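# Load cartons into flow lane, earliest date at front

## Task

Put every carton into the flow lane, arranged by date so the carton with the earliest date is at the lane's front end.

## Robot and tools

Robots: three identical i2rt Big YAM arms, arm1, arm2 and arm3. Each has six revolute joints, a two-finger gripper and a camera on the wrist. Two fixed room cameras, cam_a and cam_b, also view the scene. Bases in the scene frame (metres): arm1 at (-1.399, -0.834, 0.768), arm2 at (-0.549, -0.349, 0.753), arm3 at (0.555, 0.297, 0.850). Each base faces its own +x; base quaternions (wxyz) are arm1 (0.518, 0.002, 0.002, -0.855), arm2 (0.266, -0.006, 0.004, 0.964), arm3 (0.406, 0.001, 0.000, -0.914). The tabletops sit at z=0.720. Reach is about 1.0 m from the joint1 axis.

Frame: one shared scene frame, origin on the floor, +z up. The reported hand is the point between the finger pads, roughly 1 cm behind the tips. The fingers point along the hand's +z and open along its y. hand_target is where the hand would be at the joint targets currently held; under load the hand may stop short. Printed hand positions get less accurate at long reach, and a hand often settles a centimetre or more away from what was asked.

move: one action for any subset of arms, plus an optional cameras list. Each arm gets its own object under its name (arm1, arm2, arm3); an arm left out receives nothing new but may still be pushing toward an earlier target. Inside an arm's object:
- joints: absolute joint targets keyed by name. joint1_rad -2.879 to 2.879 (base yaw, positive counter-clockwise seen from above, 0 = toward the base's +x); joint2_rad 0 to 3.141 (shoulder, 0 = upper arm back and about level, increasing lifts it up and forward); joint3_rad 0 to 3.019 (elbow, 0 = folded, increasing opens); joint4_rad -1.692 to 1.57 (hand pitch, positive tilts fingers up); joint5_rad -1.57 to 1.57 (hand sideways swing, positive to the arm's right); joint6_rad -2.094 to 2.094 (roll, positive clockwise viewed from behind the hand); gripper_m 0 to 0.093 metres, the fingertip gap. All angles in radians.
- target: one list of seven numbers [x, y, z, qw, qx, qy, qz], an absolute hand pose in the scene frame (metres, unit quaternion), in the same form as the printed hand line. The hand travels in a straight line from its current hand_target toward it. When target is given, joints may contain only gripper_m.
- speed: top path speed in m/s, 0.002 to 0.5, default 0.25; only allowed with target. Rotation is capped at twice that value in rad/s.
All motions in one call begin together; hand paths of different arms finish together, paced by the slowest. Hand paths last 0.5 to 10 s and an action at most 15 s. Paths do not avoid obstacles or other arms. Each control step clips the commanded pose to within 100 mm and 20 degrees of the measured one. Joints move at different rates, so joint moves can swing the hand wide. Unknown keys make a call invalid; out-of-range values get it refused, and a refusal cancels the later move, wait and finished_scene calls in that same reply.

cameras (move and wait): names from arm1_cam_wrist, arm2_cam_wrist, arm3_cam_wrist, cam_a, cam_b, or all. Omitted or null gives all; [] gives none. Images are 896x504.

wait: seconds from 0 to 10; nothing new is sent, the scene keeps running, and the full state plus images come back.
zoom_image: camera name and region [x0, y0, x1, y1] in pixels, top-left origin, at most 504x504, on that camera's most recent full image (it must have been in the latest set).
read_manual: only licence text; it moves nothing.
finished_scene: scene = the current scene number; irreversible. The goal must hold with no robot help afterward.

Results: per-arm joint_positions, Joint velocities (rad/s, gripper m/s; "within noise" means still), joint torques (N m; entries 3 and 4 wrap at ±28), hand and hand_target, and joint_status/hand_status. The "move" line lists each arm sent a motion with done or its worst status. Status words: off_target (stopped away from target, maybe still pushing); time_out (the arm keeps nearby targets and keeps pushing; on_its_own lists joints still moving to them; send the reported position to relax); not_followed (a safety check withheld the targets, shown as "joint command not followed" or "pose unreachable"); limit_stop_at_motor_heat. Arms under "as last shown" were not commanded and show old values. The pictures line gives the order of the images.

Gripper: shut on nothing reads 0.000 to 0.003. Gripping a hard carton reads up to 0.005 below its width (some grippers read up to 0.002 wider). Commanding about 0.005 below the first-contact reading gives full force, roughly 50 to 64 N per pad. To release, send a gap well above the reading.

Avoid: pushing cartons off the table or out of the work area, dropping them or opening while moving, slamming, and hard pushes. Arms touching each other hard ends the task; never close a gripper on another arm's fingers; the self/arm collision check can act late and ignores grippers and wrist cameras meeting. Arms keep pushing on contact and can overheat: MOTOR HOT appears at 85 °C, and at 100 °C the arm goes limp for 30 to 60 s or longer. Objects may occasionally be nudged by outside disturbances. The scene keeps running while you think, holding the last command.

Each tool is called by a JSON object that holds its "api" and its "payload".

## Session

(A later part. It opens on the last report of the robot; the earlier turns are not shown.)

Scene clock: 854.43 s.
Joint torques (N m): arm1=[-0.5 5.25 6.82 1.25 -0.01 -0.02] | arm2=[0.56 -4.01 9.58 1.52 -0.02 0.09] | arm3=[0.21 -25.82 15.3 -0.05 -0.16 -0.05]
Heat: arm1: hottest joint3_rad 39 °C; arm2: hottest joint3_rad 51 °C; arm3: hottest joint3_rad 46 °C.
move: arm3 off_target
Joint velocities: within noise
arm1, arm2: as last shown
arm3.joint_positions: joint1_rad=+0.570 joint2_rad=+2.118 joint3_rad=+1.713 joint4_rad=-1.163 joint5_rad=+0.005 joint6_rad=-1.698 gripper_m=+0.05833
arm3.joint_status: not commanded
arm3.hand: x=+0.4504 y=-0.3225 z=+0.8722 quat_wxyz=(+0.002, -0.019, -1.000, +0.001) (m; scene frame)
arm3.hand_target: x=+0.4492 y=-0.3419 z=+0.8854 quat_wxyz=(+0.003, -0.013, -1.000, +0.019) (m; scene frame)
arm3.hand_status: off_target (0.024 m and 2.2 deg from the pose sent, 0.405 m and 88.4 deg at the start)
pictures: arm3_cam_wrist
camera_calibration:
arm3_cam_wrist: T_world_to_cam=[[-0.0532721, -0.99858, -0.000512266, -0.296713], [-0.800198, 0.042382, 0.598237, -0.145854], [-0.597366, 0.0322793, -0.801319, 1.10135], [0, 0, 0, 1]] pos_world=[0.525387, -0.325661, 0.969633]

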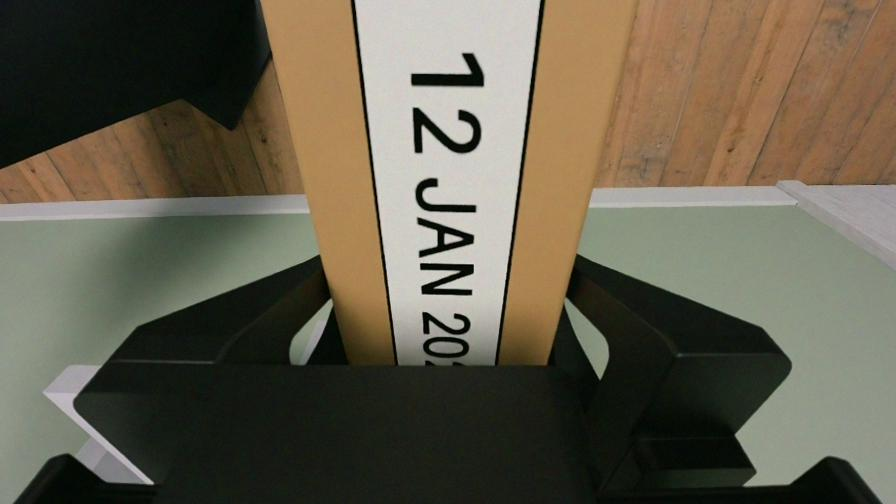

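{"api": "move", "payload": {"arm3": {"target": [0.449, -0.341, 0.826, -0.0028, 0.0131, 0.9997, -0.019], "speed": 0.2}, "cameras": ["arm3_cam_wrist"]}}

{"api": "move", "payload": {"arm3": {"target": [0.449, -0.3385, 0.798, -0.0014, 0.0131, 0.9998, -0.0095], "speed": 0.1}, "cameras": ["arm3_cam_wrist"]}}

Scene clock: 858.87 s.
Joint torques (N m): arm1=[-0.62 5.3 6.82 1.24 -0.02 -0.02] | arm2=[0.56 -4.01 9.58 1.54 -0.02 0.08] | arm3=[0.38 -27.52 10.4 0.62 -0.14 -0.01]
Heat: arm1: hottest joint3_rad 39 °C; arm2: hottest joint3_rad 51 °C; arm3: hottest joint3_rad 46 °C.
move: arm3 done
Joint velocities: within noise
arm1.joint_positions: joint1_rad=+0.317 joint2_rad=+0.494 joint3_rad=+1.538 joint4_rad=-1.583 joint5_rad=+0.006 joint6_rad=-0.355 gripper_m=+0.08998
arm1.joint_status: not commanded
arm1.hand: x=-1.4215 y=-0.9586 z=+1.3408 quat_wxyz=(-0.245, -0.556, -0.671, +0.426) (m; scene frame)
arm1.hand_target: x=-1.4234 y=-0.9586 z=+1.3418 quat_wxyz=(-0.239, -0.560, -0.669, +0.426) (m; scene frame)
arm1.hand_status: not commanded
arm2: as last shown
arm3.joint_positions: joint1_rad=+0.570 joint2_rad=+2.192 joint3_rad=+1.708 joint4_rad=-1.062 joint5_rad=+0.005 joint6_rad=-1.699 gripper_m=+0.05833
arm3.joint_status: not commanded
arm3.hand: x=+0.4484 y=-0.3352 z=+0.8248 quat_wxyz=(+0.003, -0.018, -1.000, +0.012) (m; scene frame)
arm3.hand_target: x=+0.4491 y=-0.3409 z=+0.8259 quat_wxyz=(+0.003, -0.013, -1.000, +0.019) (m; scene frame)
arm3.hand_status: done (0.006 m and 1.0 deg from the pose sent, 0.050 m and 2.2 deg at the start)
pictures: arm3_cam_wrist
camera_calibration:
arm3_cam_wrist: T_world_to_cam=[[-0.0517183, -0.998447, 0.0207014, -0.327639], [-0.798193, 0.0537855, 0.599996, -0.117141], [-0.600178, 0.014507, -0.799735, 1.05658], [0, 0, 0, 1]] pos_world=[0.523689, -0.336158, 0.92205]

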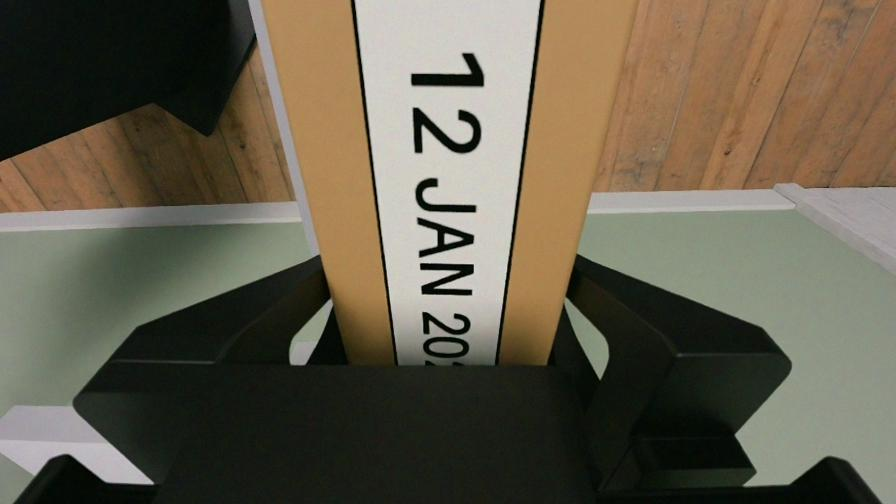

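Scene clock: 859.93 s.
Joint torques (N m): arm1=[-0.62 5.3 6.82 1.25 -0.02 -0.01] | arm2=[0.5 -4.01 9.57 1.54 -0.02 0.09] | arm3=[0.21 -26.7 9.72 0.59 -0.21 -0.03]
Heat: arm1: hottest joint3_rad 39 °C; arm2: hottest joint3_rad 51 °C; arm3: hottest joint3_rad 46 °C.
move: arm3 done
Joint velocities: within noise
arm1, arm2: as last shown
arm3.joint_positions: joint1_rad=+0.570 joint2_rad=+2.227 joint3_rad=+1.708 joint4_rad=-1.033 joint5_rad=+0.006 joint6_rad=-1.700 gripper_m=+0.05833
arm3.joint_status: not commanded
arm3.hand: x=+0.4479 y=-0.3365 z=+0.8036 quat_wxyz=(+0.004, -0.017, -1.000, +0.009) (m; scene frame)
arm3.hand_target: x=+0.4491 y=-0.3384 z=+0.7980 quat_wxyz=(+0.001, -0.013, -1.000, +0.009) (m; scene frame)
arm3.hand_status: done (0.006 m and 0.6 deg from the pose sent, 0.027 m and 0.7 deg at the start)
pictures: arm3_cam_wrist
camera_calibration:
arm3_cam_wrist: T_world_to_cam=[[-0.0505864, -0.99861, 0.0148311, -0.32438], [-0.797883, 0.049341, 0.60079, -0.107021], [-0.600686, 0.0185583, -0.799269, 1.04062], [0, 0, 0, 1]] pos_world=[0.52329, -0.337961, 0.900848]

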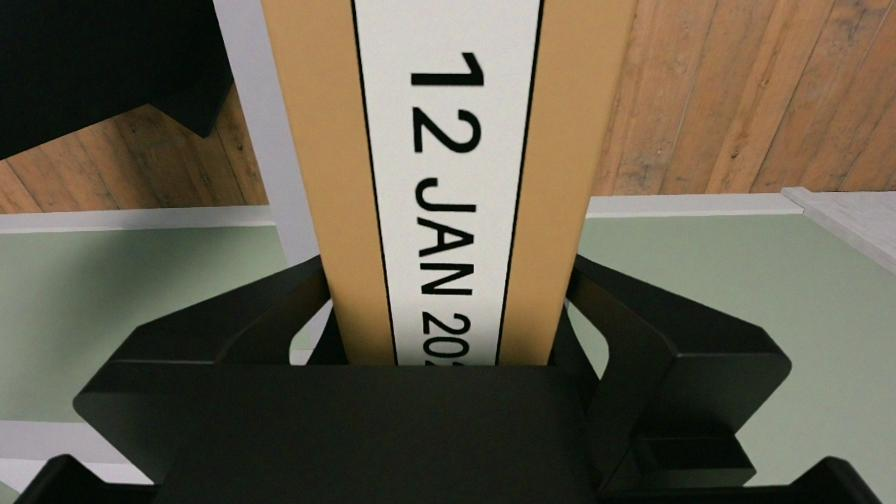

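{"api": "move", "payload": {"arm3": {"target": [0.449, -0.331, 0.785, 0, 0.0131, 0.9999, 0], "speed": 0.1}, "cameras": ["arm3_cam_wrist"]}}

Scene clock: 864.13 s.
Joint torques (N m): arm1=[-0.62 5.3 6.83 1.25 -0.01 -0.02] | arm2=[0.5 -3.96 9.58 1.52 -0.02 0.08] | arm3=[-0.09 -25.7 8.59 0.73 -0.27 -0.03]
Heat: arm1: hottest joint3_rad 39 °C; arm2: hottest joint3_rad 51 °C; arm3: hottest joint3_rad 46 °C.
move: arm3 off_target
Joint velocities: within noise
arm1, arm2: as last shown
arm3.joint_positions: joint1_rad=+0.570 joint2_rad=+2.227 joint3_rad=+1.702 joint4_rad=-1.025 joint5_rad=+0.009 joint6_rad=-1.701 gripper_m=+0.05833
arm3.joint_status: not commanded
arm3.hand: x=+0.4476 y=-0.3359 z=+0.8018 quat_wxyz=(+0.005, -0.017, -1.000, +0.010) (m; scene frame)
arm3.hand_target: x=+0.4490 y=-0.3307 z=+0.7853 quat_wxyz=(+0.000, -0.013, -1.000, +0.000) (m; scene frame)
arm3.hand_status: off_target (0.018 m and 1.3 deg from the pose sent, 0.019 m and 1.2 deg at the start)
pictures: arm3_cam_wrist
camera_calibration:
arm3_cam_wrist: T_world_to_cam=[[-0.0494792, -0.998632, 0.0169124, -0.325909], [-0.796297, 0.049664, 0.602864, -0.10839], [-0.602879, 0.016362, -0.797665, 1.0379], [0, 0, 0, 1]] pos_world=[0.523291, -0.337062, 0.898753]

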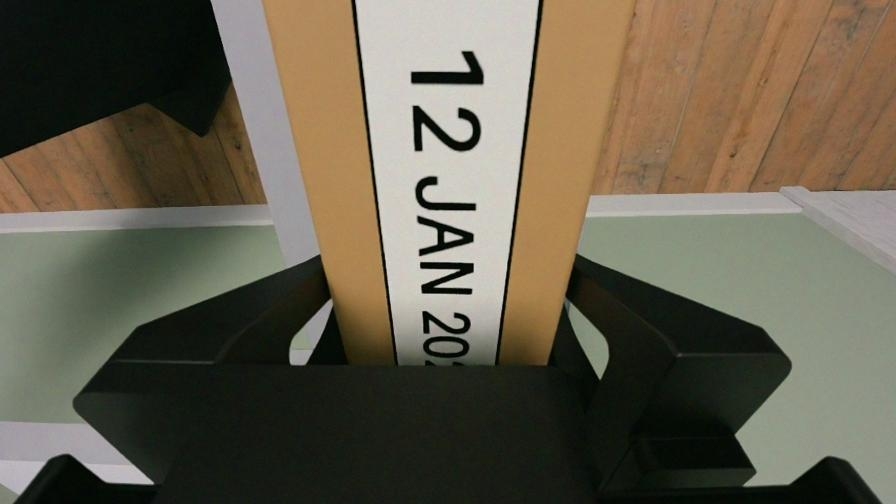

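{"api": "move", "payload": {"arm3": {"joints": {"gripper_m": 0.093}}, "cameras": ["arm3_cam_wrist"]}}

{"api": "move", "payload": {"arm3": {"target": [0.45, -0.33, 0.95, 0, 0.0131, 0.9999, 0], "speed": 0.2}, "cameras": ["arm3_cam_wrist", "cam_b"]}}

Scene clock: 867.63 s.
Joint torques (N m): arm1=[-0.56 5.36 6.83 1.28 -0.02 -0.02] | arm2=[0.5 -3.96 9.57 1.51 -0.02 0.09] | arm3=[0.26 -25.7 8.87 0.64 -0.15 -0.03]
Heat: arm1: hottest joint3_rad 39 °C; arm2: hottest joint3_rad 51 °C; arm3: hottest joint3_rad 46 °C.
move: arm3 done
Joint velocities: arm1=[-0.005 -0.005 -0.002 -0.002 -0.037 -0.154 0.002] | arm2=[within noise] | arm3=[within noise]
arm1, arm2: as last shown
arm3.joint_positions: joint1_rad=+0.570 joint2_rad=+2.227 joint3_rad=+1.699 joint4_rad=-1.024 joint5_rad=+0.005 joint6_rad=-1.702 gripper_m=+0.09286
arm3.joint_status: all done
arm3.hand: x=+0.4485 y=-0.3349 z=+0.8006 quat_wxyz=(+0.003, -0.017, -1.000, +0.009) (m; scene frame)
arm3.hand_target: x=+0.4490 y=-0.3308 z=+0.7853 quat_wxyz=(+0.000, -0.013, -1.000, +0.000) (m; scene frame)
arm3.hand_status: not commanded
pictures: arm3_cam_wrist
camera_calibration:
arm3_cam_wrist: T_world_to_cam=[[-0.0490546, -0.998678, 0.0153581, -0.32382], [-0.798779, 0.0484576, 0.59967, -0.103868], [-0.599621, 0.0171488, -0.8001, 1.03823], [0, 0, 0, 1]] pos_world=[0.52369, -0.336163, 0.897946]

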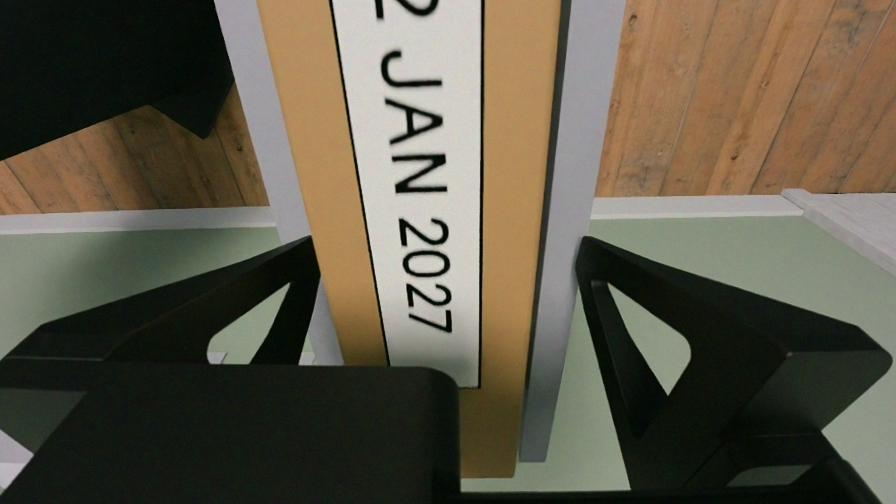

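Scene clock: 869.30 s.
Joint torques (N m): arm1=[-0.56 5.3 6.8 1.26 -0.02 -0.02] | arm2=[0.56 -4.01 9.58 1.52 -0.02 0.09] | arm3=[0.21 -26.05 14.31 -0.05 -0.14 -0.01]
Heat: arm1: hottest joint3_rad 39 °C; arm2: hottest joint3_rad 51 °C; arm3: hottest joint3_rad 46 °C.
move: arm3 off_target
Joint velocities: within noise
arm1, arm2: as last shown
arm3.joint_positions: joint1_rad=+0.570 joint2_rad=+2.062 joint3_rad=+1.805 joint4_rad=-1.339 joint5_rad=+0.005 joint6_rad=-1.702 gripper_m=+0.09294
arm3.joint_status: not commanded
arm3.hand: x=+0.4511 y=-0.3175 z=+0.9394 quat_wxyz=(-0.001, -0.017, -1.000, -0.013) (m; scene frame)
arm3.hand_target: x=+0.4501 y=-0.3296 z=+0.9502 quat_wxyz=(+0.000, -0.013, -1.000, +0.001) (m; scene frame)
arm3.hand_status: off_target (0.016 m and 1.5 deg from the pose sent, 0.150 m and 1.1 deg at the start)
pictures: arm3_cam_wrist, cam_b
camera_calibration:
arm3_cam_wrist: T_world_to_cam=[[-0.0489875, -0.998413, -0.027765, -0.267913], [-0.803285, 0.0228627, 0.595156, -0.18758], [-0.593577, 0.0514583, -0.803131, 1.16159], [0, 0, 0, 1]] pos_world=[0.525689, -0.322973, 1.03711]

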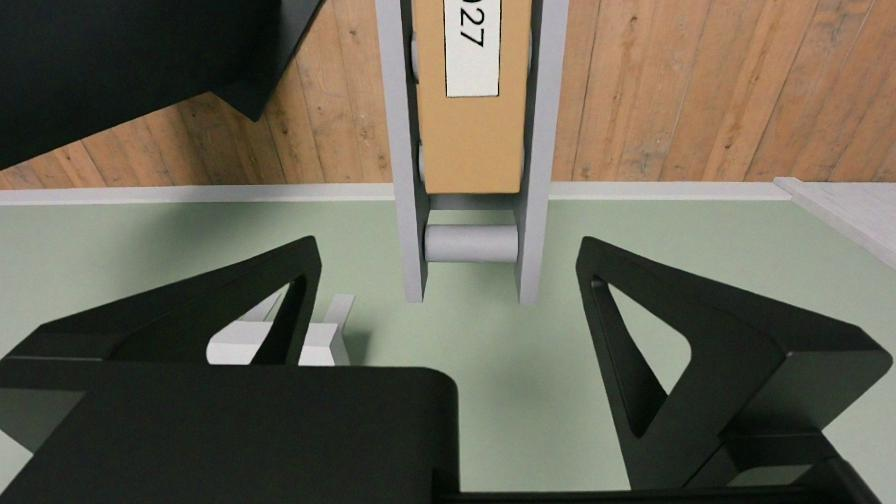

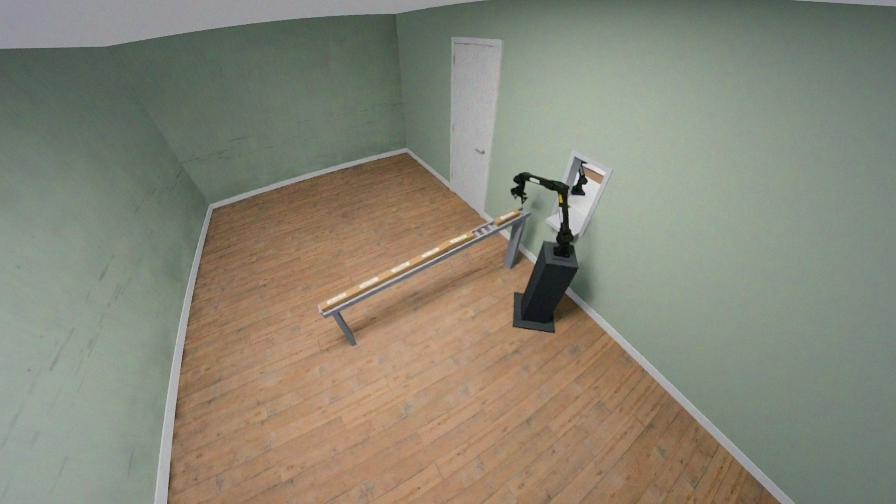

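{"api": "wait", "payload": {"seconds": 3, "cameras": ["cam_b", "arm3_cam_wrist", "cam_a"]}}

{"api": "zoom_image", "payload": {"camera": "cam_b", "region": [300, 190, 560, 330]}}

Scene clock: 924.43 s.
Joint torques (N m): arm1=[-0.56 5.36 6.83 1.25 -0.01 -0.01] | arm2=[0.56 -4.01 9.58 1.52 -0.02 0.09] | arm3=[0.21 -25.99 14.35 -0.08 -0.14 0]
Heat: arm1: hottest joint3_rad 39 °C; arm2: hottest joint3_rad 50 °C; arm3: hottest joint3_rad 50 °C.
Joint velocities: within noise
arm1.joint_positions: joint1_rad=+0.317 joint2_rad=+0.494 joint3_rad=+1.538 joint4_rad=-1.583 joint5_rad=+0.006 joint6_rad=-0.355 gripper_m=+0.08998
arm1.joint_status: not commanded
arm1.hand: x=-1.4215 y=-0.9586 z=+1.3408 quat_wxyz=(-0.245, -0.556, -0.671, +0.426) (m; scene frame)
arm1.hand_target: x=-1.4234 y=-0.9586 z=+1.3418 quat_wxyz=(-0.239, -0.560, -0.669, +0.426) (m; scene frame)
arm1.hand_status: not commanded
arm2.joint_positions: joint1_rad=-0.008 joint2_rad=+0.999 joint3_rad=+1.313 joint4_rad=-1.407 joint5_rad=+0.000 joint6_rad=-0.010 gripper_m=+0.08996
arm2.joint_status: not commanded
arm2.hand: x=-0.8511 y=-0.1618 z=+1.1335 quat_wxyz=(-0.061, +0.938, -0.259, -0.222) (m; scene frame)
arm2.hand_target: x=-0.8530 y=-0.1642 z=+1.1278 quat_wxyz=(-0.058, +0.939, -0.260, -0.219) (m; scene frame)
arm2.hand_status: not commanded
arm3.joint_positions: joint1_rad=+0.570 joint2_rad=+2.062 joint3_rad=+1.805 joint4_rad=-1.339 joint5_rad=+0.005 joint6_rad=-1.702 gripper_m=+0.09294
arm3.joint_status: not commanded
arm3.hand: x=+0.4511 y=-0.3175 z=+0.9394 quat_wxyz=(-0.001, -0.017, -1.000, -0.013) (m; scene frame)
arm3.hand_target: x=+0.4501 y=-0.3296 z=+0.9502 quat_wxyz=(+0.000, -0.013, -1.000, +0.001) (m; scene frame)
arm3.hand_status: off_target (0.016 m and 1.5 deg from the pose sent, 0.150 m and 1.1 deg at the start)
wait: 3.00 s; at rest from the start
pictures: arm3_cam_wrist, cam_a, cam_b
camera_calibration:
arm3_cam_wrist: T_world_to_cam=[[-0.0489875, -0.998413, -0.027765, -0.267913], [-0.803285, 0.0228627, 0.595156, -0.18758], [-0.593577, 0.0514583, -0.803131, 1.16159], [0, 0, 0, 1]] pos_world=[0.525689, -0.322973, 1.03711]

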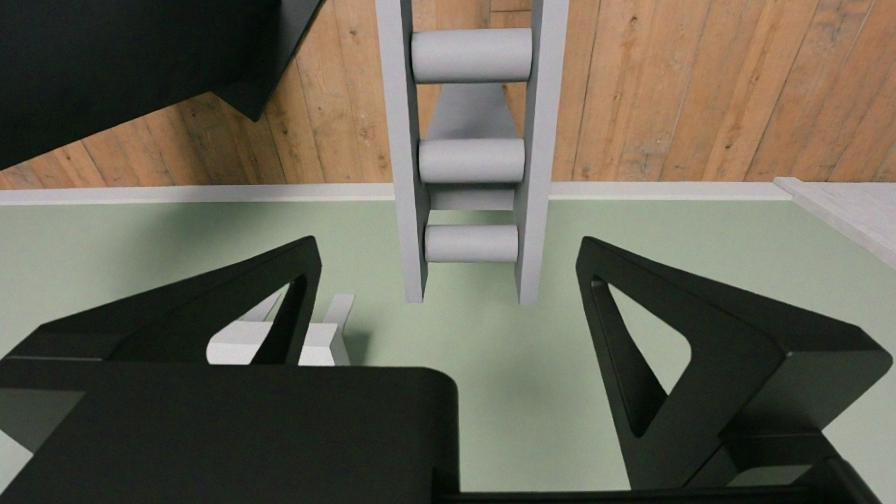

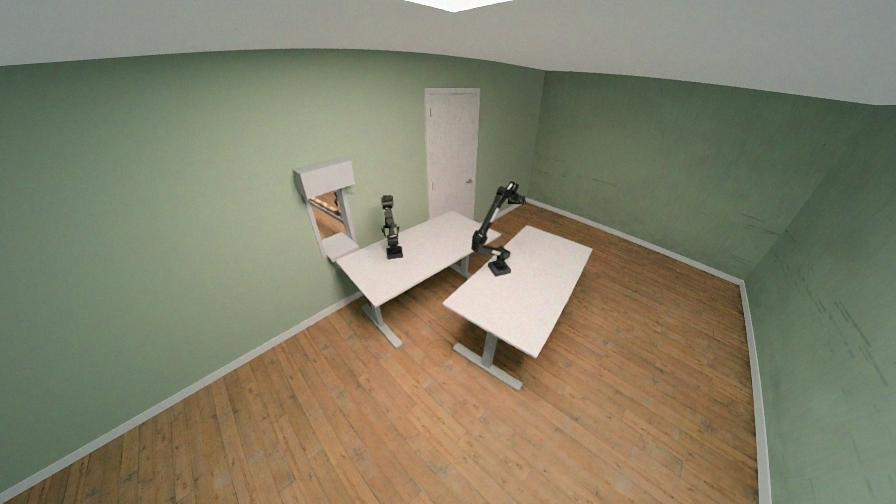

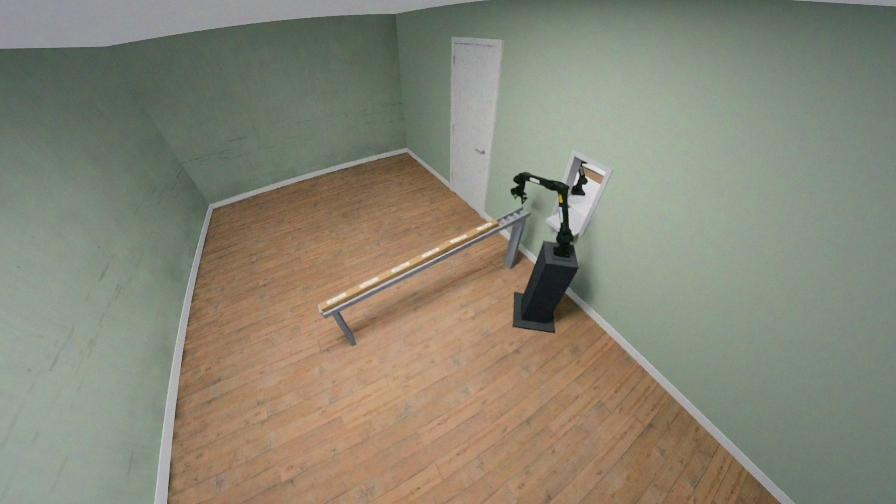

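Scaled by 1.938 from the camera's 896x504 image, which has a finer 1280x720 frame.

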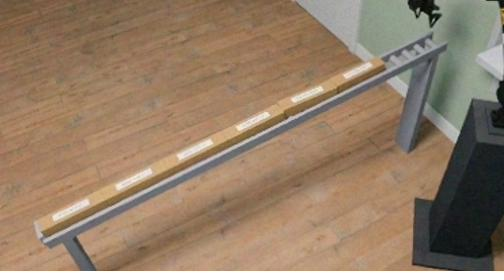

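{"api": "finished_scene", "payload": {"scene": 1}}

The scene is finished: the task was done.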